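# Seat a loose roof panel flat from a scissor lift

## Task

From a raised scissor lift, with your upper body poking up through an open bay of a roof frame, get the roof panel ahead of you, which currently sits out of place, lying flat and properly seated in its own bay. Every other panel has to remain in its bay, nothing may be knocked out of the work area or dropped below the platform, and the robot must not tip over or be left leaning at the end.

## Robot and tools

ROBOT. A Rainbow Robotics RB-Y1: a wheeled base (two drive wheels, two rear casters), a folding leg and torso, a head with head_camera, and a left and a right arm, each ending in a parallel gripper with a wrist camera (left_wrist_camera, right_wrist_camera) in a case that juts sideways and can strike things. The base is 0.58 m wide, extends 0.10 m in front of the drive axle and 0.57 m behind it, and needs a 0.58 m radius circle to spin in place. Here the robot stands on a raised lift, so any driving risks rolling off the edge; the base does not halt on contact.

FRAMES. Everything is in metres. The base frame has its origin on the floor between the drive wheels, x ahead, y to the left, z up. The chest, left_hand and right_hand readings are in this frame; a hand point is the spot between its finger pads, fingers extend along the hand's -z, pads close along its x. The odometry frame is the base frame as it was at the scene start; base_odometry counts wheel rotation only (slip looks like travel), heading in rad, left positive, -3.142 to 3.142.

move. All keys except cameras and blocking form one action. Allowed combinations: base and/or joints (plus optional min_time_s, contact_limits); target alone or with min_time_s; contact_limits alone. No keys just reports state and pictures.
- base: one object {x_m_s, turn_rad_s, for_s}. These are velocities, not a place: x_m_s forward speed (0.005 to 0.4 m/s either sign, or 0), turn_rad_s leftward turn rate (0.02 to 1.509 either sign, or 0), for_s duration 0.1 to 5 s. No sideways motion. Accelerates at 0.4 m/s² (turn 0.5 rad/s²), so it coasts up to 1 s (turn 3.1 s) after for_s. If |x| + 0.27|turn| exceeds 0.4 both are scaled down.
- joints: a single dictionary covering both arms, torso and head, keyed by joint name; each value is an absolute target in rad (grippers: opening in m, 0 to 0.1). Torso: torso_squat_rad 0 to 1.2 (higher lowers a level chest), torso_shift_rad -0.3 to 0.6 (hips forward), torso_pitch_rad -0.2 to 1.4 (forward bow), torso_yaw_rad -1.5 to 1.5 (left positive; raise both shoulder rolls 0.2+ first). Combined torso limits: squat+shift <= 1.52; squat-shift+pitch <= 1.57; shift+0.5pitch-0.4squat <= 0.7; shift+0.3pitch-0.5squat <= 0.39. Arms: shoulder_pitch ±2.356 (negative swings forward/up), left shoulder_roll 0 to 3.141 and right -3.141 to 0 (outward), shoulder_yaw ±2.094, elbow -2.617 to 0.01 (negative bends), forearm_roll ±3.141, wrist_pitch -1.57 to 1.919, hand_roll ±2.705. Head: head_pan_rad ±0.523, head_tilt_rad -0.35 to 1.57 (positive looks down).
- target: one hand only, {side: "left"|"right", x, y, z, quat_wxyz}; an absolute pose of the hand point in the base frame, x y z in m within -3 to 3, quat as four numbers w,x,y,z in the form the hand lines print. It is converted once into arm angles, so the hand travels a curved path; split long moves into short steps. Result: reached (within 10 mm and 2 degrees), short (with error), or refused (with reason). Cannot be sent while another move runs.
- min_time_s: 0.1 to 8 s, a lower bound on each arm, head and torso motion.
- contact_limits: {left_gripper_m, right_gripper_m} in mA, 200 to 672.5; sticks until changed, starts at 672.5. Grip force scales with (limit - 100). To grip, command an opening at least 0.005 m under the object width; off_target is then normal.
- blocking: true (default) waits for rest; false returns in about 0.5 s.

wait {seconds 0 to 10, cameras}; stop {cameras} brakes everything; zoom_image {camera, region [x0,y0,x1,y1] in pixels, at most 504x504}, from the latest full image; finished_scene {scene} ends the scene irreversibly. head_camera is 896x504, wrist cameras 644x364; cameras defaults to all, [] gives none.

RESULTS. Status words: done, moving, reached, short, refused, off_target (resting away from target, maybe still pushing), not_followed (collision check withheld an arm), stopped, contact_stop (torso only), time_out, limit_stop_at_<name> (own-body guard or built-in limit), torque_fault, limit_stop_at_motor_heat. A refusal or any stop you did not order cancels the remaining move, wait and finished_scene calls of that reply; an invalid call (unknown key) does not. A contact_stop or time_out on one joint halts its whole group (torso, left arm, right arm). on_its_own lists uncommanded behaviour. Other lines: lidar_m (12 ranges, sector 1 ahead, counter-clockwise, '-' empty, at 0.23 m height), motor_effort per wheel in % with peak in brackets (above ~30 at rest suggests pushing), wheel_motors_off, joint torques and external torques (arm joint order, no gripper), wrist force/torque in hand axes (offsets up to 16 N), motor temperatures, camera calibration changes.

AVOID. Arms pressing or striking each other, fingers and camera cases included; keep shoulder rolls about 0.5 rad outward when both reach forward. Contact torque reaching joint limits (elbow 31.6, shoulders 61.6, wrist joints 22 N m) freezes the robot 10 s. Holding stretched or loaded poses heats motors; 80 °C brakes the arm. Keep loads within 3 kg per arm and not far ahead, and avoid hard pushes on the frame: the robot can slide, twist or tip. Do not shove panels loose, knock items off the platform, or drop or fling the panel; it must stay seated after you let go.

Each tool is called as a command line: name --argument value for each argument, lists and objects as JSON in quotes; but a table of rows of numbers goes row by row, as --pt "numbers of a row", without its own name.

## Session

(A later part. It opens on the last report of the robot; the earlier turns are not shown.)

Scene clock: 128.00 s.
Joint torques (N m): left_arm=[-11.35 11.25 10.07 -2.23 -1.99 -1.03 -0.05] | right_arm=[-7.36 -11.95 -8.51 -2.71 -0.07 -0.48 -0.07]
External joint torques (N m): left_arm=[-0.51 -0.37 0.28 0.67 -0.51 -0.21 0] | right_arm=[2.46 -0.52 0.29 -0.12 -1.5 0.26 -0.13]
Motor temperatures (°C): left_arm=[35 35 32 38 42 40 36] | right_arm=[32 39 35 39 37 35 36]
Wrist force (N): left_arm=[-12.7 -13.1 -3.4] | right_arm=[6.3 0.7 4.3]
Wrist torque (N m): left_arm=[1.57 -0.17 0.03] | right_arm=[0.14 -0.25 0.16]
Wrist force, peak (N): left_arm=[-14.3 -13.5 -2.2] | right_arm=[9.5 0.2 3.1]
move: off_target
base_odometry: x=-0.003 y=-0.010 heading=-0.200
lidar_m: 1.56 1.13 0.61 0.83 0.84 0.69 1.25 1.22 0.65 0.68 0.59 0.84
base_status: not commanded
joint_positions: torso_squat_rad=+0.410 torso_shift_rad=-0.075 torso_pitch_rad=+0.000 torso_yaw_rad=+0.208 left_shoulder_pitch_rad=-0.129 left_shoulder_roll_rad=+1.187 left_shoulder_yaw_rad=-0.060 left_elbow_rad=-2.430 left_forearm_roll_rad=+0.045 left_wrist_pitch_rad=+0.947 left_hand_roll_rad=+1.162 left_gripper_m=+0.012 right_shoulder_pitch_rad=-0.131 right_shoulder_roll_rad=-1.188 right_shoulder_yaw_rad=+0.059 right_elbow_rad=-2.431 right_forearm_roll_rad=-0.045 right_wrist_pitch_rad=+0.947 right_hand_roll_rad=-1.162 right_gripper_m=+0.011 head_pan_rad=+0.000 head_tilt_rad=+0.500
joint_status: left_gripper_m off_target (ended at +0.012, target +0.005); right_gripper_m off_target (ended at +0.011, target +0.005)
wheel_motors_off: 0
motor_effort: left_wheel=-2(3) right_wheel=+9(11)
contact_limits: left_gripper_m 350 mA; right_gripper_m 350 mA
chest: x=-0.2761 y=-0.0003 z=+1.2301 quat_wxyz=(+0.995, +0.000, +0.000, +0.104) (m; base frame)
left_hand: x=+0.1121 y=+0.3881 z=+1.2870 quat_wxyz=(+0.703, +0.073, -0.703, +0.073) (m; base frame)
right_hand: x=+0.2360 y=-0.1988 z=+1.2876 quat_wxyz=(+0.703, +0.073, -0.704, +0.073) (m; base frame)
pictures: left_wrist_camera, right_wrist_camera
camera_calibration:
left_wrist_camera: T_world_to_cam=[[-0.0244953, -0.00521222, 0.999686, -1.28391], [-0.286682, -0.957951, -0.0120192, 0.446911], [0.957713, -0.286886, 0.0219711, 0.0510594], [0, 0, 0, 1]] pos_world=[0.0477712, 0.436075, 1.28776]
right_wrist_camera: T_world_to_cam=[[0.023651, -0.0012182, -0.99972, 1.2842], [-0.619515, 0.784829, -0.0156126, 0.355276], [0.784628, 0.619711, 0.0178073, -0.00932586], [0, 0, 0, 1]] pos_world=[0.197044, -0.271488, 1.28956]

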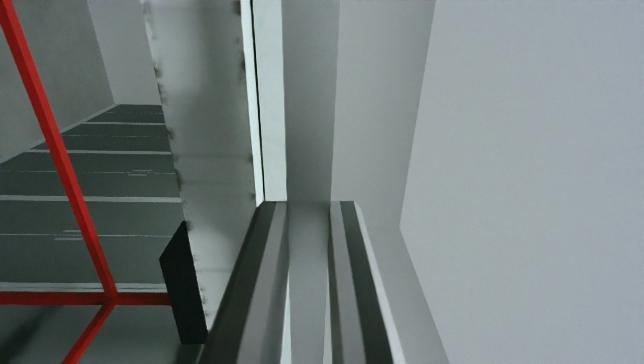

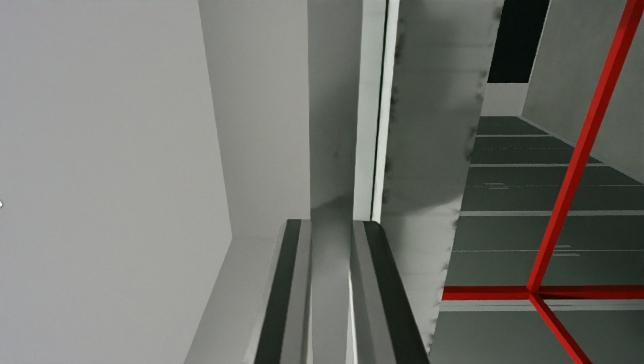

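move --base '{"turn_rad_s": 0.04, "for_s": 0.5}' --joints '{"torso_yaw_rad": 0.188}' --min_time_s 0.6

Scene clock: 129.67 s.
Joint torques (N m): left_arm=[-12.16 10.47 9.07 -6.02 -1.33 -3.16 -0.09] | right_arm=[-6.93 -11.99 -9.93 -0.07 1.27 1.47 0.03]
External joint torques (N m): left_arm=[-1.31 -1.17 -0.72 -3.12 0.16 -2.36 -0.03] | right_arm=[2.88 -0.56 -1.12 2.51 -0.15 2.2 -0.02]
Motor temperatures (°C): left_arm=[35 35 32 38 42 40 36] | right_arm=[32 39 35 39 37 35 36]
Wrist force (N): left_arm=[-9.9 -3.1 -1.7] | right_arm=[1.9 10.0 0.6]
Wrist torque (N m): left_arm=[1.85 -0.24 0.02] | right_arm=[0.37 -0.11 0.17]
Wrist force, peak (N): left_arm=[-12.0 -13.5 -10.8] | right_arm=[1.1 9.8 8.7]
move: done
base_odometry: x=-0.003 y=-0.010 heading=-0.182
lidar_m: 1.65 1.13 0.61 0.83 0.84 0.68 2.21 1.21 0.65 0.68 0.58 0.84
base_status: done (sent for 0.5 of 0.5 s)
joint_positions: torso_squat_rad=+0.410 torso_shift_rad=-0.075 torso_pitch_rad=+0.000 torso_yaw_rad=+0.188 left_shoulder_pitch_rad=-0.129 left_shoulder_roll_rad=+1.187 left_shoulder_yaw_rad=-0.060 left_elbow_rad=-2.430 left_forearm_roll_rad=+0.045 left_wrist_pitch_rad=+0.947 left_hand_roll_rad=+1.162 left_gripper_m=+0.012 right_shoulder_pitch_rad=-0.131 right_shoulder_roll_rad=-1.188 right_shoulder_yaw_rad=+0.060 right_elbow_rad=-2.431 right_forearm_roll_rad=-0.046 right_wrist_pitch_rad=+0.947 right_hand_roll_rad=-1.162 right_gripper_m=+0.011 head_pan_rad=+0.000 head_tilt_rad=+0.500
joint_status: all done
wheel_motors_off: 0
motor_effort: left_wheel=-7(28) right_wheel=+11(25)
contact_limits: left_gripper_m 350 mA; right_gripper_m 350 mA
chest: x=-0.2761 y=+0.0000 z=+1.2301 quat_wxyz=(+0.996, +0.000, +0.000, +0.094) (m; base frame)
left_hand: x=+0.1197 y=+0.3812 z=+1.2868 quat_wxyz=(+0.704, +0.067, -0.704, +0.067) (m; base frame)
right_hand: x=+0.2318 y=-0.2082 z=+1.2876 quat_wxyz=(+0.704, +0.067, -0.704, +0.067) (m; base frame)
pictures: head_camera, left_wrist_camera, right_wrist_camera
camera_calibration:
head_camera: T_world_to_cam=[[0.144649, -0.989369, 0.0150226, 0.0155295], [-0.433538, -0.0770176, -0.897838, 1.23124], [0.88945, 0.123359, -0.44007, 0.793365], [0, 0, 0, 1]] pos_world=[-0.174115, 0.0123231, 1.45436]
left_wrist_camera: T_world_to_cam=[[-0.0242108, -0.00456907, 0.999696, -1.28384], [-0.304073, -0.952577, -0.0117178, 0.442191], [0.952341, -0.304264, 0.0216733, 0.0494507], [0, 0, 0, 1]] pos_world=[0.0562816, 0.430401, 1.28756]
right_wrist_camera: T_world_to_cam=[[0.0234465, -0.00191644, -0.999723, 1.28427], [-0.604923, 0.796129, -0.0157134, 0.359137], [0.795939, 0.605124, 0.0175071, -0.00554128], [0, 0, 0, 1]] pos_world=[0.191549, -0.280105, 1.28966]

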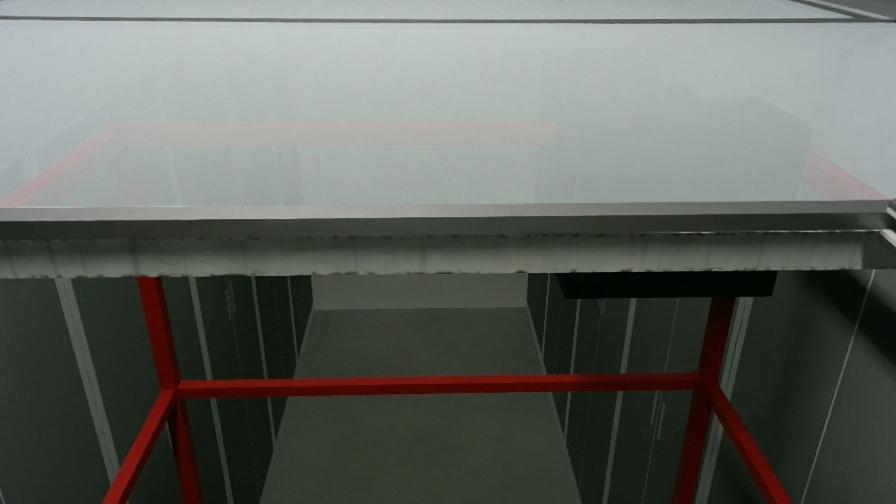

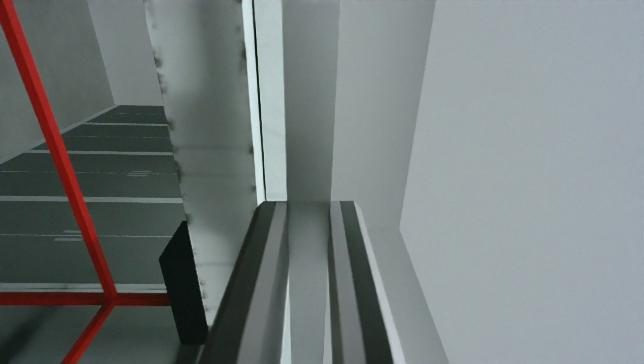

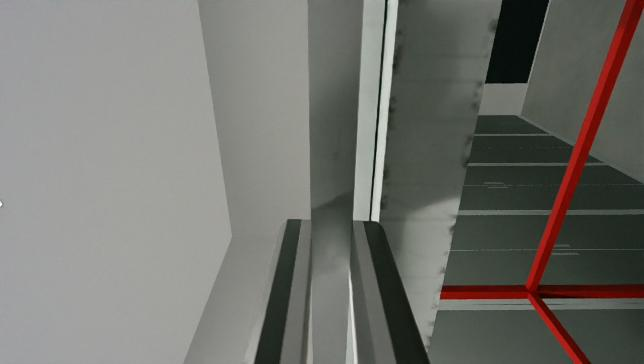

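zoom_image --camera "left_wrist_camera" --region '[130, 0, 330, 204]'

move --base '{"turn_rad_s": 0.04, "for_s": 0.6}' --joints '{"torso_yaw_rad": 0.165}' --min_time_s 0.7

zoom_image --camera "left_wrist_camera" --region '[130, 0, 330, 204]'

Scaled by 2.471 from the camera's 644x364 image, which has a finer 1265x715 frame.

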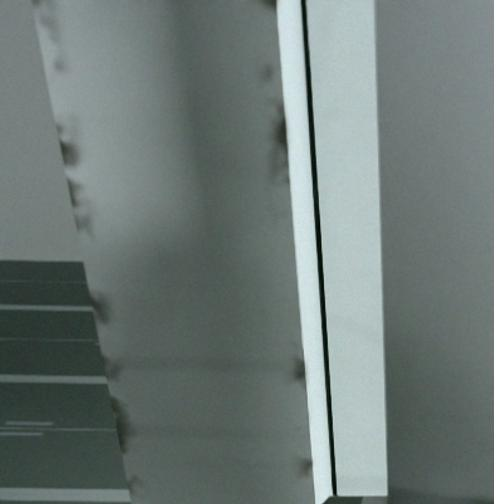

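Scene clock: 131.03 s.
Joint torques (N m): left_arm=[-13.52 8.24 3.41 -11.95 1.16 -7.45 -0.06] | right_arm=[-5.68 -13.3 -15.74 5.01 3.9 5.74 0.05]
External joint torques (N m): left_arm=[-2.67 -3.41 -6.38 -9.03 2.64 -6.66 0] | right_arm=[4.12 -1.89 -6.94 7.59 2.48 6.47 0]
Motor temperatures (°C): left_arm=[35 35 32 38 42 40 36] | right_arm=[32 39 35 39 37 35 36]
Wrist force (N): left_arm=[-3.5 15.9 2.1] | right_arm=[-3.1 28.7 -10.1]
Wrist torque (N m): left_arm=[2.28 -0.33 0.01] | right_arm=[0.83 -0.02 0.14]
Wrist force, peak (N): left_arm=[-4.7 14.1 16.2] | right_arm=[-2.0 28.4 -23.8]
move: done
base_odometry: x=-0.003 y=-0.010 heading=-0.158
lidar_m: 1.72 1.12 0.60 0.84 0.70 0.70 2.23 1.17 0.65 0.67 0.59 0.84
base_status: done (sent for 0.6 of 0.6 s)
joint_positions: torso_squat_rad=+0.410 torso_shift_rad=-0.075 torso_pitch_rad=+0.000 torso_yaw_rad=+0.166 left_shoulder_pitch_rad=-0.129 left_shoulder_roll_rad=+1.188 left_shoulder_yaw_rad=-0.059 left_elbow_rad=-2.428 left_forearm_roll_rad=+0.044 left_wrist_pitch_rad=+0.948 left_hand_roll_rad=+1.162 left_gripper_m=+0.012 right_shoulder_pitch_rad=-0.131 right_shoulder_roll_rad=-1.188 right_shoulder_yaw_rad=+0.061 right_elbow_rad=-2.433 right_forearm_roll_rad=-0.046 right_wrist_pitch_rad=+0.946 right_hand_roll_rad=-1.162 right_gripper_m=+0.011 head_pan_rad=+0.000 head_tilt_rad=+0.500
joint_status: all done
wheel_motors_off: 0
motor_effort: left_wheel=-2(32) right_wheel=+3(29)
contact_limits: left_gripper_m 350 mA; right_gripper_m 350 mA
chest: x=-0.2761 y=+0.0006 z=+1.2301 quat_wxyz=(+0.997, +0.000, +0.000, +0.083) (m; base frame)
left_hand: x=+0.1281 y=+0.3742 z=+1.2867 quat_wxyz=(+0.705, +0.060, -0.704, +0.061) (m; base frame)
right_hand: x=+0.2267 y=-0.2177 z=+1.2875 quat_wxyz=(+0.705, +0.060, -0.705, +0.060) (m; base frame)
pictures: head_camera, left_wrist_camera, right_wrist_camera
camera_calibration:
head_camera: T_world_to_cam=[[0.122793, -0.992304, 0.015965, 0.00892916], [-0.43514, -0.0682907, -0.897769, 1.23079], [0.89195, 0.103293, -0.440177, 0.794093], [0, 0, 0, 1]] pos_world=[-0.173823, 0.0108876, 1.45436]
left_wrist_camera: T_world_to_cam=[[-0.0246716, -0.00398384, 0.999688, -1.28374], [-0.322032, -0.946656, -0.01172, 0.438189], [0.946407, -0.322221, 0.0220726, 0.0463281], [0, 0, 0, 1]] pos_world=[0.0655936, 0.424628, 1.28746]
right_wrist_camera: T_world_to_cam=[[0.0227369, -0.00297363, -0.999737, 1.28425], [-0.589634, 0.807516, -0.0158119, 0.362736], [0.807351, 0.589838, 0.0166071, -0.00046171], [0, 0, 0, 1]] pos_world=[0.185054, -0.288824, 1.28966]

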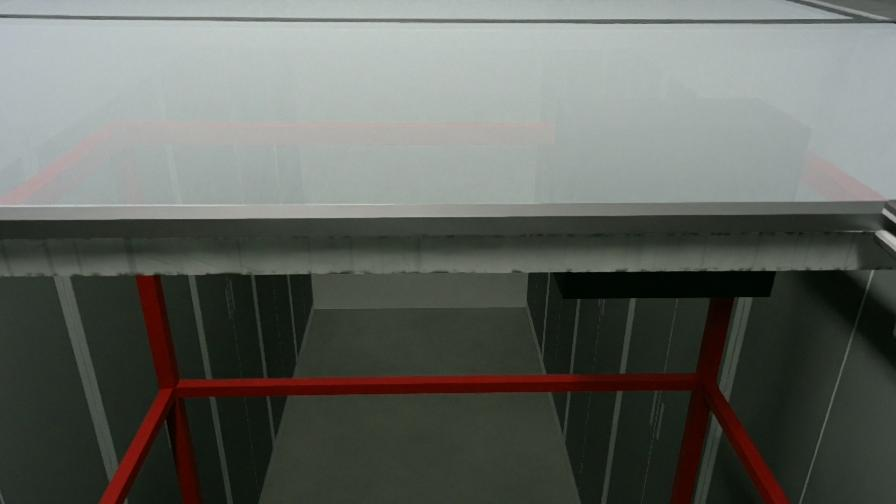

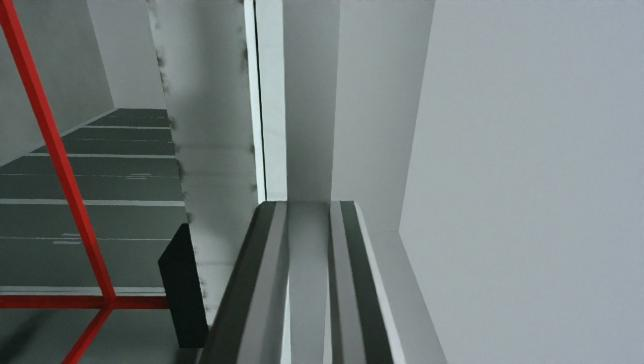

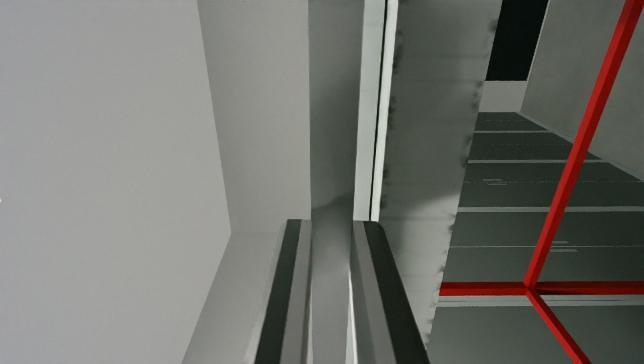

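Scaled by 2.471 from the camera's 644x364 image, which has a finer 1265x715 frame.

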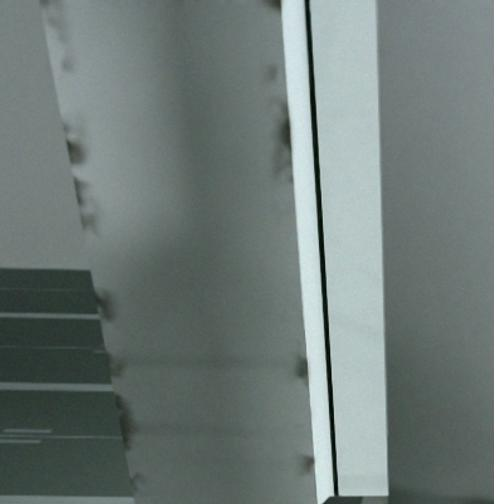

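move --base '{"x_m_s": -0.02, "for_s": 0.5}' --cameras '["left_wrist_camera", "right_wrist_camera"]'

zoom_image --camera "left_wrist_camera" --region '[130, 0, 330, 204]'

Scene clock: 135.60 s.
Joint torques (N m): left_arm=[-13.6 7.76 3.43 -9.27 0.62 -6 -0.01] | right_arm=[-3.93 -12.75 -15.52 2.02 2.97 4.56 0.09]
External joint torques (N m): left_arm=[-2.75 -3.88 -6.36 -6.36 2.11 -5.19 0.04] | right_arm=[5.88 -1.33 -6.71 4.61 1.55 5.33 0.04]
Motor temperatures (°C): left_arm=[35 35 32 39 42 40 36] | right_arm=[32 39 35 39 37 35 36]
Wrist force (N): left_arm=[-7.2 9.7 9.4] | right_arm=[-1.7 22.7 -11.9]
Wrist torque (N m): left_arm=[2.13 -0.29 0.03] | right_arm=[0.66 -0.04 0.14]
Wrist force, peak (N): left_arm=[-4.0 16.1 2.4] | right_arm=[2.2 28.1 -27.1]
move: done
base_odometry: x=-0.013 y=-0.009 heading=-0.158
lidar_m: 1.73 1.13 0.60 0.82 0.69 0.69 2.21 1.16 0.65 0.67 0.59 0.86
base_status: done (sent for 0.5 of 0.5 s)
joint_positions: torso_squat_rad=+0.410 torso_shift_rad=-0.075 torso_pitch_rad=+0.000 torso_yaw_rad=+0.166 left_shoulder_pitch_rad=-0.129 left_shoulder_roll_rad=+1.188 left_shoulder_yaw_rad=-0.059 left_elbow_rad=-2.429 left_forearm_roll_rad=+0.044 left_wrist_pitch_rad=+0.948 left_hand_roll_rad=+1.162 left_gripper_m=+0.012 right_shoulder_pitch_rad=-0.131 right_shoulder_roll_rad=-1.188 right_shoulder_yaw_rad=+0.061 right_elbow_rad=-2.432 right_forearm_roll_rad=-0.046 right_wrist_pitch_rad=+0.946 right_hand_roll_rad=-1.162 right_gripper_m=+0.011 head_pan_rad=+0.000 head_tilt_rad=+0.500
joint_status: not commanded
wheel_motors_off: 0
motor_effort: left_wheel=+3(19) right_wheel=+4(15)
contact_limits: left_gripper_m 350 mA; right_gripper_m 350 mA
chest: x=-0.2759 y=+0.0006 z=+1.2301 quat_wxyz=(+0.997, +0.000, +0.000, +0.083) (m; base frame)
left_hand: x=+0.1282 y=+0.3738 z=+1.2867 quat_wxyz=(+0.705, +0.060, -0.704, +0.060) (m; base frame)
right_hand: x=+0.2270 y=-0.2180 z=+1.2875 quat_wxyz=(+0.705, +0.059, -0.705, +0.060) (m; base frame)
pictures: left_wrist_camera, right_wrist_camera
camera_calibration:
left_wrist_camera: T_world_to_cam=[[-0.0246751, -0.00395834, 0.999688, -1.28375], [-0.32302, -0.946319, -0.0117201, 0.437798], [0.94607, -0.323209, 0.0220719, 0.0464519], [0, 0, 0, 1]] pos_world=[0.0657942, 0.424229, 1.28746]
right_wrist_camera: T_world_to_cam=[[0.0227929, -0.00307564, -0.999735, 1.2842], [-0.588873, 0.808069, -0.0159117, 0.363304], [0.807904, 0.589079, 0.0166071, -0.000848796], [0, 0, 0, 1]] pos_world=[0.185355, -0.289125, 1.28966]

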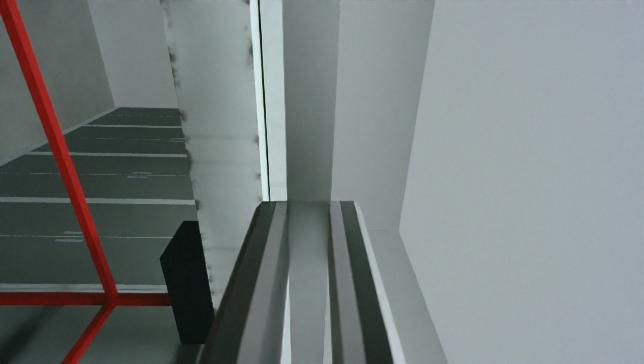

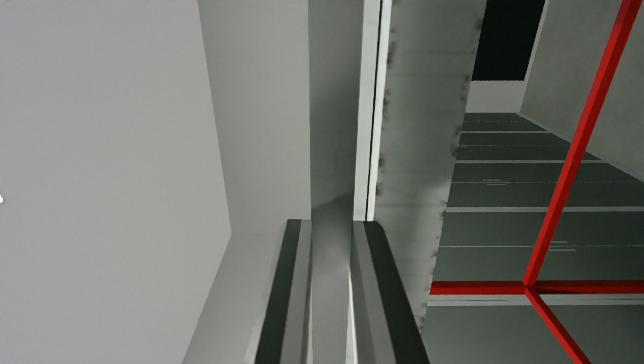

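Scaled by 2.471 from the camera's 644x364 image, which has a finer 1265x715 frame.

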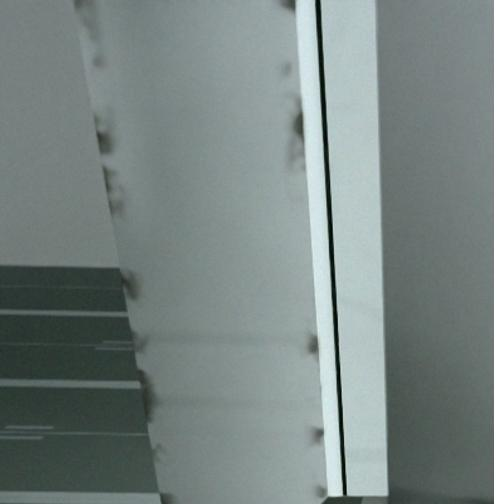

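move --joints '{"head_pan_rad": -0.523, "head_tilt_rad": 0.3}' --cameras '["head_camera"]'

zoom_image --camera "head_camera" --region '[300, 60, 600, 260]'

Scene clock: 138.00 s.
Joint torques (N m): left_arm=[-13.42 8.23 3.54 -9.34 0.6 -5.95 -0.03] | right_arm=[-3.86 -12.87 -15.65 1.89 3 4.68 0.09]
External joint torques (N m): left_arm=[-2.57 -3.41 -6.25 -6.43 2.09 -5.14 0.03] | right_arm=[5.95 -1.45 -6.85 4.47 1.58 5.41 0.04]
Motor temperatures (°C): left_arm=[35 35 32 39 42 40 36] | right_arm=[32 39 35 39 37 35 36]
Wrist force (N): left_arm=[-7.0 9.6 8.3] | right_arm=[-1.3 22.8 -12.3]
Wrist torque (N m): left_arm=[2.18 -0.26 0.01] | right_arm=[0.68 -0.02 0.15]
Wrist force, peak (N): left_arm=[-7.3 10.5 8.3] | right_arm=[-1.2 22.9 -12.8]
move: done
base_odometry: x=-0.013 y=-0.009 heading=-0.158
lidar_m: 1.72 1.15 0.62 0.83 0.69 0.68 2.22 1.16 0.64 0.67 0.58 0.86
base_status: not commanded
joint_positions: torso_squat_rad=+0.410 torso_shift_rad=-0.075 torso_pitch_rad=+0.000 torso_yaw_rad=+0.166 left_shoulder_pitch_rad=-0.129 left_shoulder_roll_rad=+1.188 left_shoulder_yaw_rad=-0.059 left_elbow_rad=-2.429 left_forearm_roll_rad=+0.044 left_wrist_pitch_rad=+0.948 left_hand_roll_rad=+1.162 left_gripper_m=+0.012 right_shoulder_pitch_rad=-0.131 right_shoulder_roll_rad=-1.188 right_shoulder_yaw_rad=+0.061 right_elbow_rad=-2.432 right_forearm_roll_rad=-0.046 right_wrist_pitch_rad=+0.946 right_hand_roll_rad=-1.162 right_gripper_m=+0.011 head_pan_rad=-0.523 head_tilt_rad=+0.300
joint_status: all done
wheel_motors_off: 0
motor_effort: left_wheel=+4(5) right_wheel=+6(7)
contact_limits: left_gripper_m 350 mA; right_gripper_m 350 mA
chest: x=-0.2759 y=+0.0006 z=+1.2301 quat_wxyz=(+0.997, +0.000, +0.000, +0.083) (m; base frame)
left_hand: x=+0.1282 y=+0.3738 z=+1.2867 quat_wxyz=(+0.705, +0.060, -0.704, +0.060) (m; base frame)
right_hand: x=+0.2270 y=-0.2180 z=+1.2875 quat_wxyz=(+0.705, +0.059, -0.705, +0.060) (m; base frame)
pictures: head_camera
camera_calibration:
head_camera: T_world_to_cam=[[-0.39104, -0.920346, 0.0071249, -0.109385], [-0.235604, 0.092615, -0.967426, 1.38042], [0.889707, -0.379981, -0.253054, 0.527927], [0, 0, 0, 1]] pos_world=[-0.187241, -0.0279171, 1.46983]

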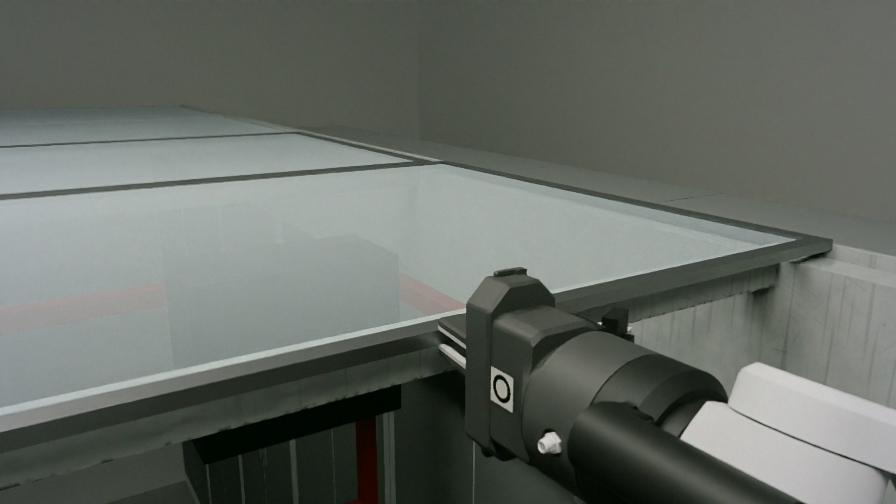

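Scaled by 1.680 from the camera's 896x504 image, which has a finer 1280x720 frame.

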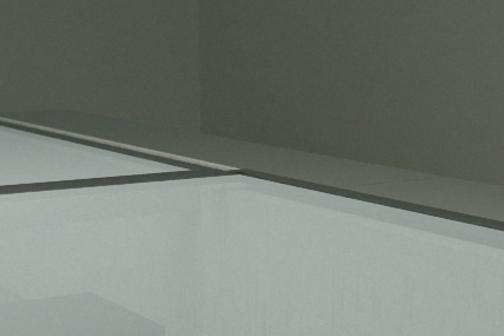

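zoom_image --camera "head_camera" --region '[780, 210, 896, 300]'

zoom_image --camera "head_camera" --region '[380, 130, 500, 200]'

Scaled by 4.345 from the camera's 896x504 image, which has a finer 1280x720 frame.

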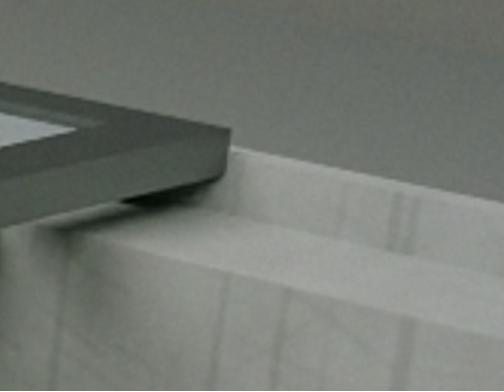

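Scaled by 4.200 from the camera's 896x504 image, which has a finer 1280x720 frame.

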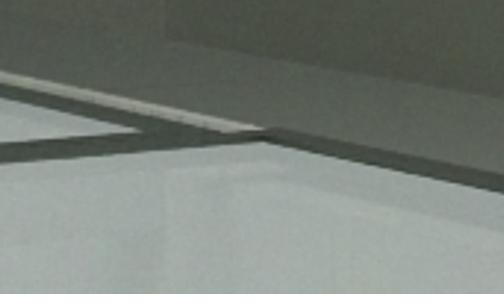

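zoom_image --camera "head_camera" --region '[815, 225, 865, 265]'

Scaled by 10.080 from the camera's 896x504 image, which has a finer 1280x720 frame.

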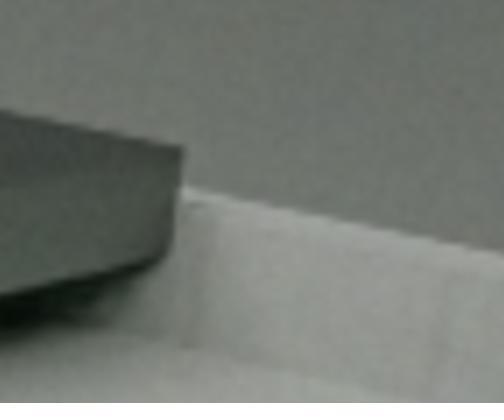

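move --joints '{"head_pan_rad": 0.523, "head_tilt_rad": 0.3}' --cameras '["head_camera"]'

zoom_image --camera "head_camera" --region '[0, 180, 240, 320]'

zoom_image --camera "head_camera" --region '[380, 130, 580, 240]'

Scene clock: 142.97 s.
Joint torques (N m): left_arm=[-13.7 8.4 3.58 -9.28 0.68 -6.01 -0.01] | right_arm=[-3.9 -13.13 -15.42 1.8 3.21 4.65 0.01]
External joint torques (N m): left_arm=[-2.85 -3.25 -6.21 -6.37 2.16 -5.2 0.04] | right_arm=[5.91 -1.71 -6.61 4.38 1.78 5.38 -0.04]
Motor temperatures (°C): left_arm=[35 35 32 39 42 40 36] | right_arm=[32 39 35 39 37 35 36]
Wrist force (N): left_arm=[-6.8 9.9 8.1] | right_arm=[-1.6 22.7 -12.6]
Wrist torque (N m): left_arm=[2.13 -0.27 0.02] | right_arm=[0.68 -0.03 0.14]
Wrist force, peak (N): left_arm=[-7.3 10.3 8.6] | right_arm=[-1.3 23.0 -12.6]
move: done
base_odometry: x=-0.013 y=-0.009 heading=-0.158
lidar_m: 1.73 1.13 0.62 0.82 0.68 0.69 2.21 1.19 0.65 0.67 0.59 0.86
base_status: not commanded
joint_positions: torso_squat_rad=+0.410 torso_shift_rad=-0.075 torso_pitch_rad=+0.000 torso_yaw_rad=+0.166 left_shoulder_pitch_rad=-0.129 left_shoulder_roll_rad=+1.188 left_shoulder_yaw_rad=-0.059 left_elbow_rad=-2.429 left_forearm_roll_rad=+0.044 left_wrist_pitch_rad=+0.948 left_hand_roll_rad=+1.162 left_gripper_m=+0.012 right_shoulder_pitch_rad=-0.131 right_shoulder_roll_rad=-1.188 right_shoulder_yaw_rad=+0.061 right_elbow_rad=-2.432 right_forearm_roll_rad=-0.046 right_wrist_pitch_rad=+0.946 right_hand_roll_rad=-1.162 right_gripper_m=+0.011 head_pan_rad=+0.523 head_tilt_rad=+0.300
joint_status: all done
wheel_motors_off: 0
motor_effort: left_wheel=+4(4) right_wheel=+5(6)
contact_limits: left_gripper_m 350 mA; right_gripper_m 350 mA
chest: x=-0.2759 y=+0.0006 z=+1.2301 quat_wxyz=(+0.997, +0.000, +0.000, +0.083) (m; base frame)
left_hand: x=+0.1282 y=+0.3738 z=+1.2867 quat_wxyz=(+0.705, +0.060, -0.704, +0.060) (m; base frame)
right_hand: x=+0.2270 y=-0.2180 z=+1.2875 quat_wxyz=(+0.705, +0.059, -0.705, +0.060) (m; base frame)
pictures: head_camera
camera_calibration:
head_camera: T_world_to_cam=[[0.600282, -0.799759, 0.00688446, 0.142426], [-0.198879, -0.157601, -0.967269, 1.39066], [0.774667, 0.579265, -0.25366, 0.495403], [0, 0, 0, 1]] pos_world=[-0.192695, 0.0461062, 1.46983]

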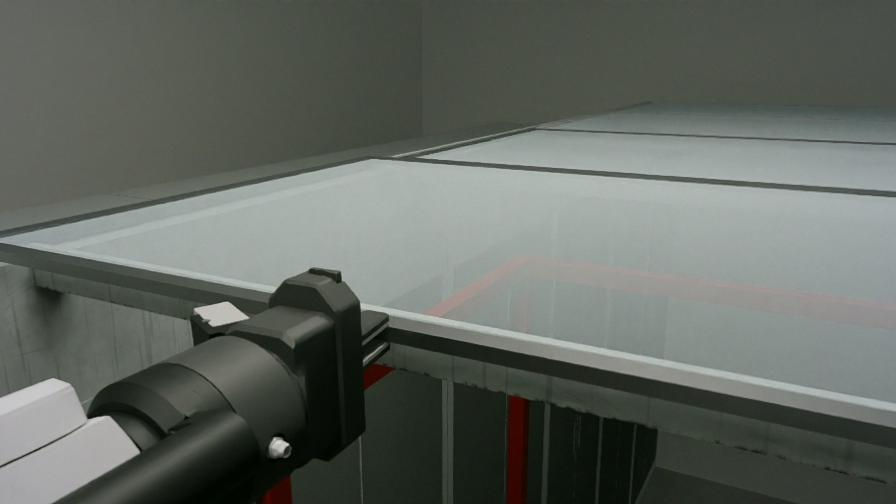

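Scaled by 2.100 from the camera's 896x504 image, which has a finer 1280x720 frame.

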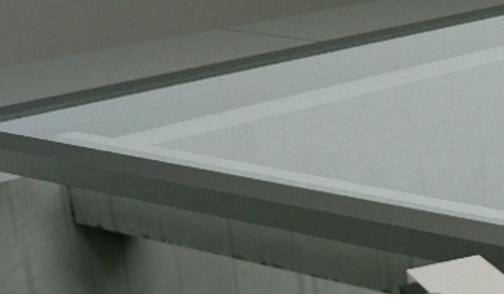

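Scaled by 2.520 from the camera's 896x504 image, which has a finer 1280x720 frame.

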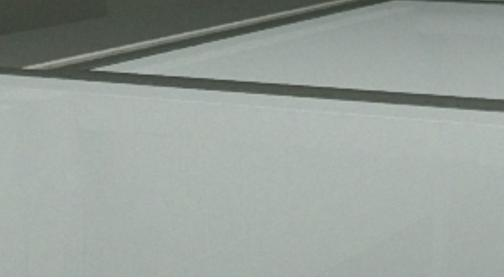

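zoom_image --camera "head_camera" --region '[0, 215, 100, 300]'

zoom_image --camera "head_camera" --region '[100, 180, 300, 290]'

Scaled by 5.040 from the camera's 896x504 image, which has a finer 1280x720 frame.

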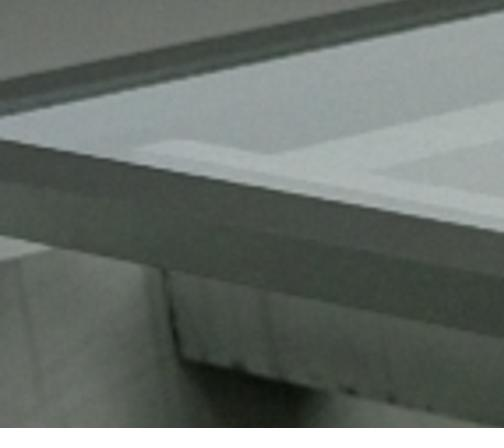

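Scaled by 2.520 from the camera's 896x504 image, which has a finer 1280x720 frame.

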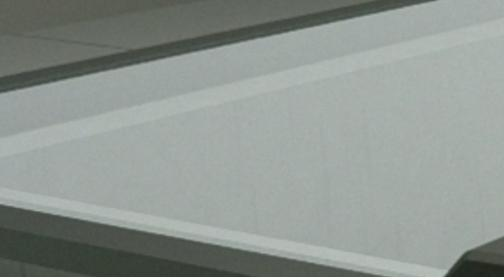

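move --joints '{"head_pan_rad": -0.523, "head_tilt_rad": 0.35}' --cameras '["head_camera"]'

zoom_image --camera "head_camera" --region '[420, 110, 640, 230]'

zoom_image --camera "head_camera" --region '[620, 150, 840, 270]'

zoom_image --camera "head_camera" --region '[400, 220, 640, 360]'

Scene clock: 148.03 s.
Joint torques (N m): left_arm=[-13.79 8.14 3.44 -9.16 0.64 -5.93 -0.07] | right_arm=[-3.95 -12.94 -15.62 1.96 3.12 4.63 0.06]
External joint torques (N m): left_arm=[-2.94 -3.5 -6.34 -6.25 2.12 -5.11 -0.02] | right_arm=[5.86 -1.52 -6.81 4.54 1.69 5.36 0.01]
Motor temperatures (°C): left_arm=[35 35 32 39 42 40 36] | right_arm=[32 39 35 38 38 35 36]
Wrist force (N): left_arm=[-7.0 10.2 8.5] | right_arm=[-1.3 22.9 -12.3]
Wrist torque (N m): left_arm=[2.08 -0.28 0.02] | right_arm=[0.68 -0.03 0.14]
Wrist force, peak (N): left_arm=[-7.3 10.2 8.7] | right_arm=[-1.5 23.0 -12.6]
move: done
base_odometry: x=-0.013 y=-0.009 heading=-0.158
lidar_m: 1.73 1.13 0.60 0.82 0.69 0.69 2.21 1.18 0.65 0.67 0.59 0.85
base_status: not commanded
joint_positions: torso_squat_rad=+0.410 torso_shift_rad=-0.075 torso_pitch_rad=+0.000 torso_yaw_rad=+0.166 left_shoulder_pitch_rad=-0.129 left_shoulder_roll_rad=+1.188 left_shoulder_yaw_rad=-0.059 left_elbow_rad=-2.429 left_forearm_roll_rad=+0.044 left_wrist_pitch_rad=+0.948 left_hand_roll_rad=+1.162 left_gripper_m=+0.012 right_shoulder_pitch_rad=-0.131 right_shoulder_roll_rad=-1.188 right_shoulder_yaw_rad=+0.061 right_elbow_rad=-2.432 right_forearm_roll_rad=-0.046 right_wrist_pitch_rad=+0.946 right_hand_roll_rad=-1.162 right_gripper_m=+0.011 head_pan_rad=-0.523 head_tilt_rad=+0.350
joint_status: all done
wheel_motors_off: 0
motor_effort: left_wheel=+4(4) right_wheel=+2(7)
contact_limits: left_gripper_m 350 mA; right_gripper_m 350 mA
chest: x=-0.2759 y=+0.0006 z=+1.2301 quat_wxyz=(+0.997, +0.000, +0.000, +0.083) (m; base frame)
left_hand: x=+0.1282 y=+0.3738 z=+1.2867 quat_wxyz=(+0.705, +0.060, -0.704, +0.060) (m; base frame)
right_hand: x=+0.2270 y=-0.2180 z=+1.2875 quat_wxyz=(+0.705, +0.059, -0.705, +0.060) (m; base frame)
pictures: head_camera
camera_calibration:
head_camera: T_world_to_cam=[[-0.390644, -0.920494, 0.00939415, -0.112521], [-0.28058, 0.109342, -0.953582, 1.34913], [0.876739, -0.375147, -0.300987, 0.593111], [0, 0, 0, 1]] pos_world=[-0.185421, -0.0285876, 1.46608]

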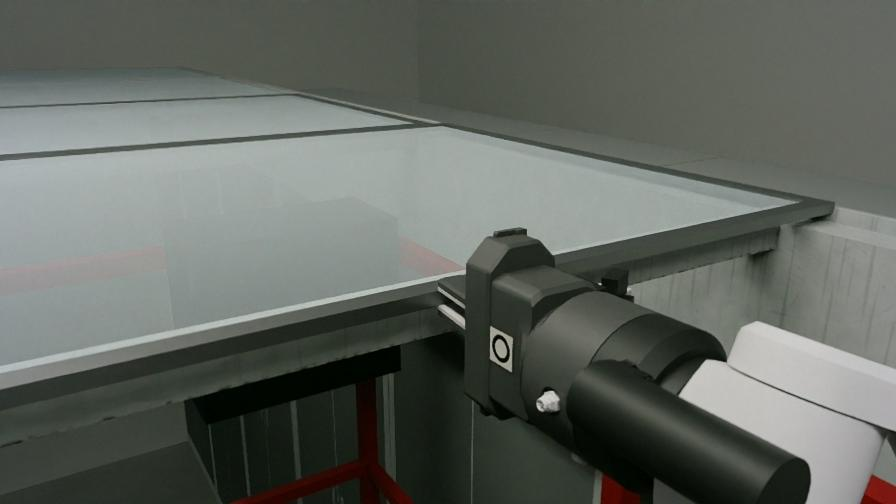

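Scaled by 2.291 from the camera's 896x504 image, which has a finer 1280x720 frame.

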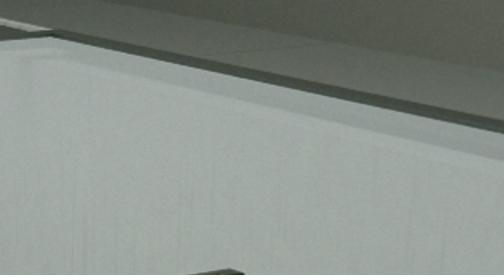

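Scaled by 2.291 from the camera's 896x504 image, which has a finer 1280x720 frame.

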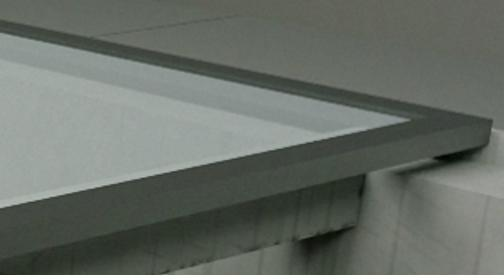

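Scaled by 2.100 from the camera's 896x504 image, which has a finer 1280x720 frame.

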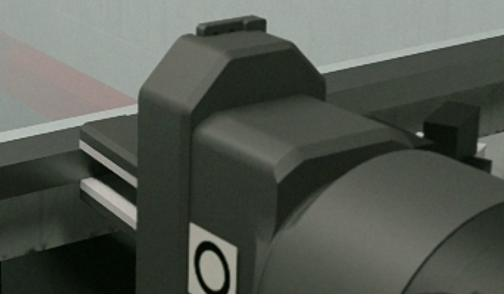

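move --base '{"turn_rad_s": -0.04, "for_s": 0.5}' --joints '{"torso_yaw_rad": 0.184, "head_pan_rad": 0, "head_tilt_rad": 0.6}' --min_time_s 0.6

zoom_image --camera "left_wrist_camera" --region '[130, 0, 330, 204]'

Scene clock: 151.00 s.
Joint torques (N m): left_arm=[-14.02 9.15 8.17 -4.61 -1.4 -2.16 0.03] | right_arm=[-5.17 -13.08 -11.03 -0.94 1.01 0.71 0.03]
External joint torques (N m): left_arm=[-3.17 -2.49 -1.62 -1.71 0.08 -1.35 0.08] | right_arm=[4.65 -1.66 -2.22 1.65 -0.42 1.44 -0.02]
Motor temperatures (°C): left_arm=[35 35 32 39 42 40 36] | right_arm=[32 39 35 38 38 35 36]
Wrist force (N): left_arm=[-11.0 -7.1 -4.9] | right_arm=[3.3 6.4 4.2]
Wrist torque (N m): left_arm=[1.73 -0.19 0.02] | right_arm=[0.29 -0.14 0.17]
Wrist force, peak (N): left_arm=[-8.0 9.8 15.4] | right_arm=[-0.2 22.8 -18.2]
move: done
base_odometry: x=-0.013 y=-0.009 heading=-0.176
lidar_m: 1.67 1.14 0.60 0.82 0.68 0.68 2.21 1.21 0.65 0.67 0.60 0.85
base_status: done (sent for 0.5 of 0.5 s)
joint_positions: torso_squat_rad=+0.410 torso_shift_rad=-0.075 torso_pitch_rad=+0.000 torso_yaw_rad=+0.184 left_shoulder_pitch_rad=-0.129 left_shoulder_roll_rad=+1.187 left_shoulder_yaw_rad=-0.060 left_elbow_rad=-2.430 left_forearm_roll_rad=+0.045 left_wrist_pitch_rad=+0.947 left_hand_roll_rad=+1.162 left_gripper_m=+0.012 right_shoulder_pitch_rad=-0.131 right_shoulder_roll_rad=-1.188 right_shoulder_yaw_rad=+0.060 right_elbow_rad=-2.431 right_forearm_roll_rad=-0.046 right_wrist_pitch_rad=+0.947 right_hand_roll_rad=-1.162 right_gripper_m=+0.011 head_pan_rad=+0.000 head_tilt_rad=+0.600
joint_status: all done
wheel_motors_off: 0
motor_effort: left_wheel=+11(45) right_wheel=-13(34)
contact_limits: left_gripper_m 350 mA; right_gripper_m 350 mA
chest: x=-0.2761 y=+0.0000 z=+1.2301 quat_wxyz=(+0.996, +0.000, +0.000, +0.092) (m; base frame)
left_hand: x=+0.1212 y=+0.3795 z=+1.2867 quat_wxyz=(+0.704, +0.065, -0.704, +0.065) (m; base frame)
right_hand: x=+0.2310 y=-0.2102 z=+1.2876 quat_wxyz=(+0.704, +0.065, -0.704, +0.065) (m; base frame)
pictures: head_camera, left_wrist_camera, right_wrist_camera
camera_calibration:
head_camera: T_world_to_cam=[[0.142237, -0.989644, 0.0193436, 0.00866199], [-0.519806, -0.0913119, -0.84939, 1.14004], [0.84236, 0.11076, -0.527411, 0.906369], [0, 0, 0, 1]] pos_world=[-0.172119, 0.0122821, 1.4462]
left_wrist_camera: T_world_to_cam=[[-0.0241003, -0.00471392, 0.999698, -1.28375], [-0.308257, -0.951229, -0.0119167, 0.441302], [0.950998, -0.308451, 0.0214718, 0.0495388], [0, 0, 0, 1]] pos_world=[0.0579841, 0.429007, 1.28756]
right_wrist_camera: T_world_to_cam=[[0.0233781, -0.00193504, -0.999725, 1.2843], [-0.601559, 0.798676, -0.0156131, 0.359937], [0.798486, 0.601759, 0.0175075, -0.00494921], [0, 0, 0, 1]] pos_world=[0.190451, -0.282009, 1.28966]

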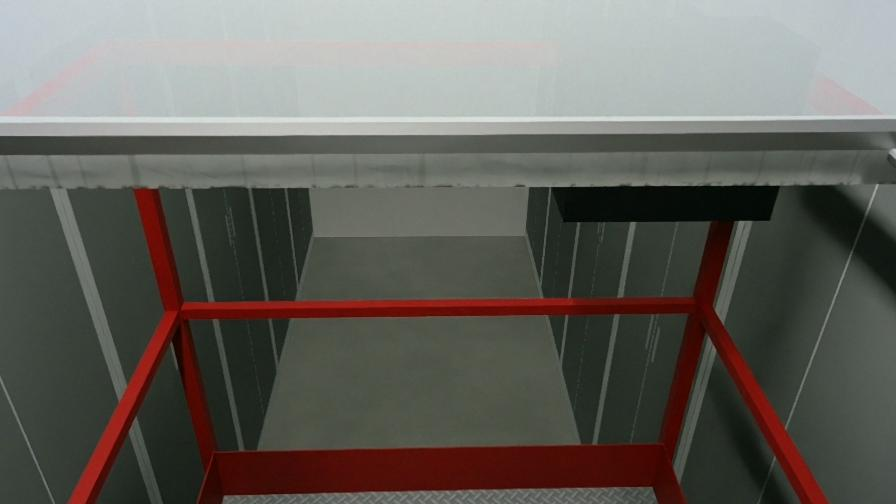

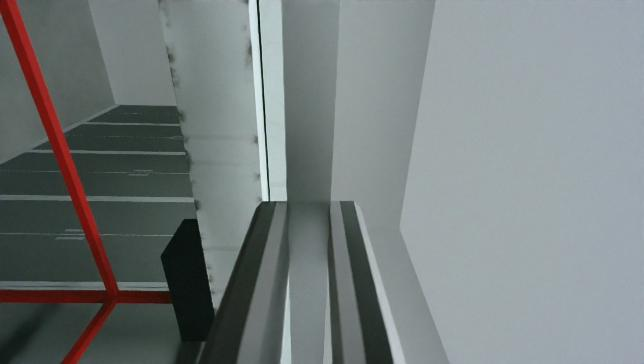

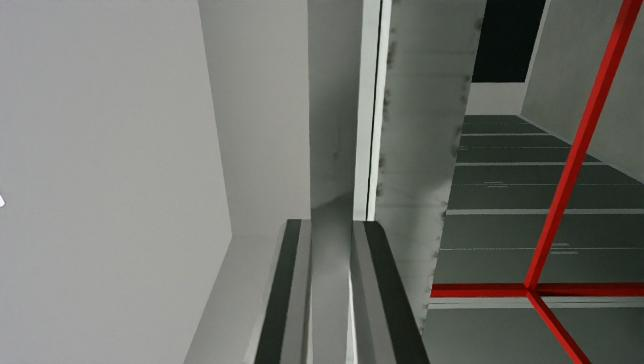

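Scaled by 2.471 from the camera's 644x364 image, which has a finer 1265x715 frame.

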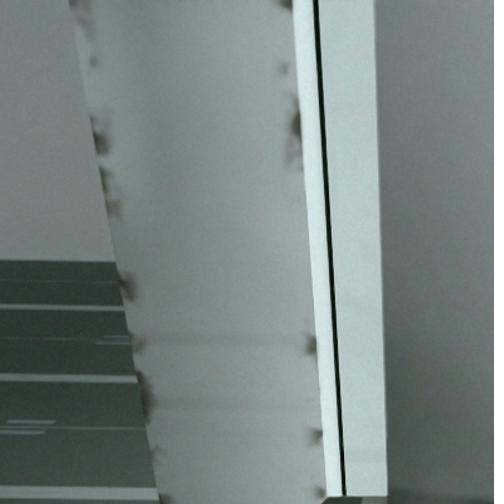

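move --joints '{"head_pan_rad": 0.523, "head_tilt_rad": 0.3}' --cameras '["head_camera"]'

zoom_image --camera "head_camera" --region '[340, 130, 440, 190]'

zoom_image --camera "head_camera" --region '[360, 145, 400, 170]'

zoom_image --camera "head_camera" --region '[0, 190, 150, 290]'

Scene clock: 153.70 s.
Joint torques (N m): left_arm=[-13.74 8.88 7.94 -4.62 -1.49 -2.08 0] | right_arm=[-5.75 -12.85 -11.03 -0.84 1.05 0.81 -0.01]
External joint torques (N m): left_arm=[-2.9 -2.75 -1.85 -1.71 -0.01 -1.27 0.06] | right_arm=[4.06 -1.43 -2.22 1.75 -0.38 1.55 -0.07]
Motor temperatures (°C): left_arm=[35 35 32 39 42 40 36] | right_arm=[32 39 35 38 37 35 36]
Wrist force (N): left_arm=[-10.7 -8.1 -4.1] | right_arm=[3.2 6.0 4.2]
Wrist torque (N m): left_arm=[1.73 -0.15 0.05] | right_arm=[0.26 -0.13 0.16]
Wrist force, peak (N): left_arm=[-11.0 -8.0 -4.2] | right_arm=[3.2 6.7 5.0]
move: done
base_odometry: x=-0.013 y=-0.009 heading=-0.176
lidar_m: 1.67 1.14 0.61 0.82 0.67 0.67 2.21 1.22 0.64 0.68 0.60 0.85
base_status: not commanded
joint_positions: torso_squat_rad=+0.410 torso_shift_rad=-0.075 torso_pitch_rad=+0.000 torso_yaw_rad=+0.184 left_shoulder_pitch_rad=-0.129 left_shoulder_roll_rad=+1.187 left_shoulder_yaw_rad=-0.060 left_elbow_rad=-2.430 left_forearm_roll_rad=+0.045 left_wrist_pitch_rad=+0.947 left_hand_roll_rad=+1.162 left_gripper_m=+0.012 right_shoulder_pitch_rad=-0.131 right_shoulder_roll_rad=-1.188 right_shoulder_yaw_rad=+0.060 right_elbow_rad=-2.431 right_forearm_roll_rad=-0.046 right_wrist_pitch_rad=+0.947 right_hand_roll_rad=-1.162 right_gripper_m=+0.011 head_pan_rad=+0.523 head_tilt_rad=+0.300
joint_status: all done
wheel_motors_off: 0
motor_effort: left_wheel=+10(11) right_wheel=-11(14)
contact_limits: left_gripper_m 350 mA; right_gripper_m 350 mA
chest: x=-0.2761 y=+0.0000 z=+1.2301 quat_wxyz=(+0.996, +0.000, +0.000, +0.092) (m; base frame)
left_hand: x=+0.1212 y=+0.3795 z=+1.2867 quat_wxyz=(+0.704, +0.065, -0.704, +0.065) (m; base frame)
right_hand: x=+0.2310 y=-0.2102 z=+1.2876 quat_wxyz=(+0.704, +0.065, -0.704, +0.065) (m; base frame)
pictures: head_camera
camera_calibration:
head_camera: T_world_to_cam=[[0.614543, -0.788859, 0.00625328, 0.14671], [-0.19592, -0.160296, -0.96743, 1.39151], [0.764168, 0.593302, -0.253062, 0.492172], [0, 0, 0, 1]] pos_world=[-0.193637, 0.0467801, 1.46982]

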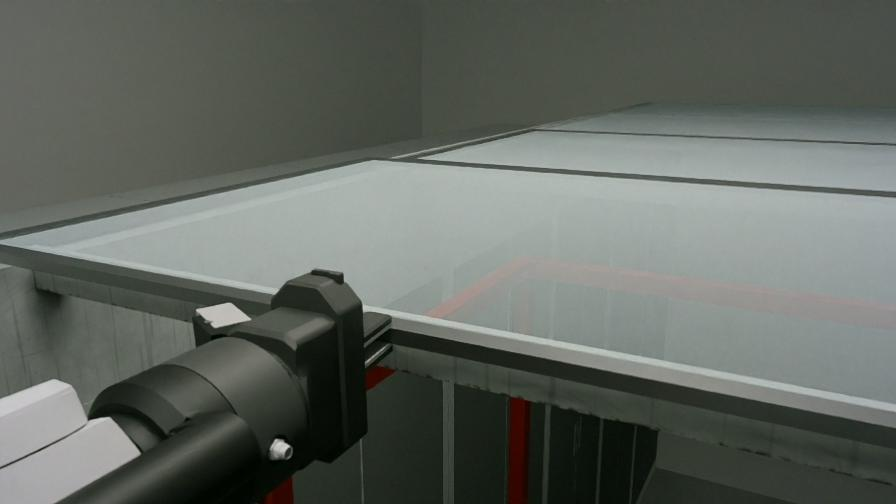

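Scaled by 5.040 from the camera's 896x504 image, which has a finer 1280x720 frame.

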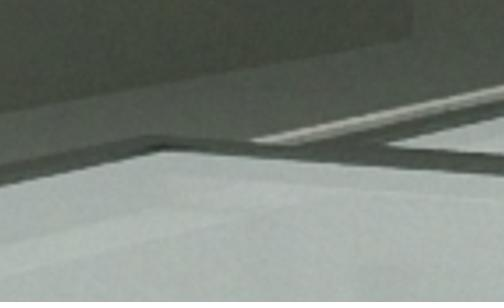

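Scaled by 12.600 from the camera's 896x504 image, which has a finer 1280x720 frame.

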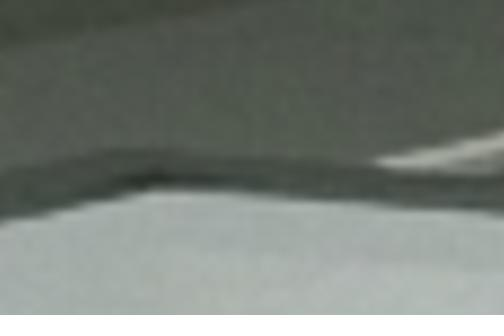

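Scaled by 3.360 from the camera's 896x504 image, which has a finer 1280x720 frame.

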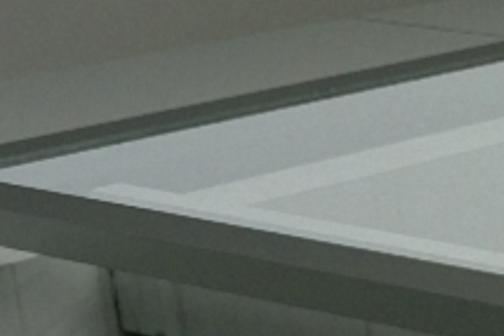

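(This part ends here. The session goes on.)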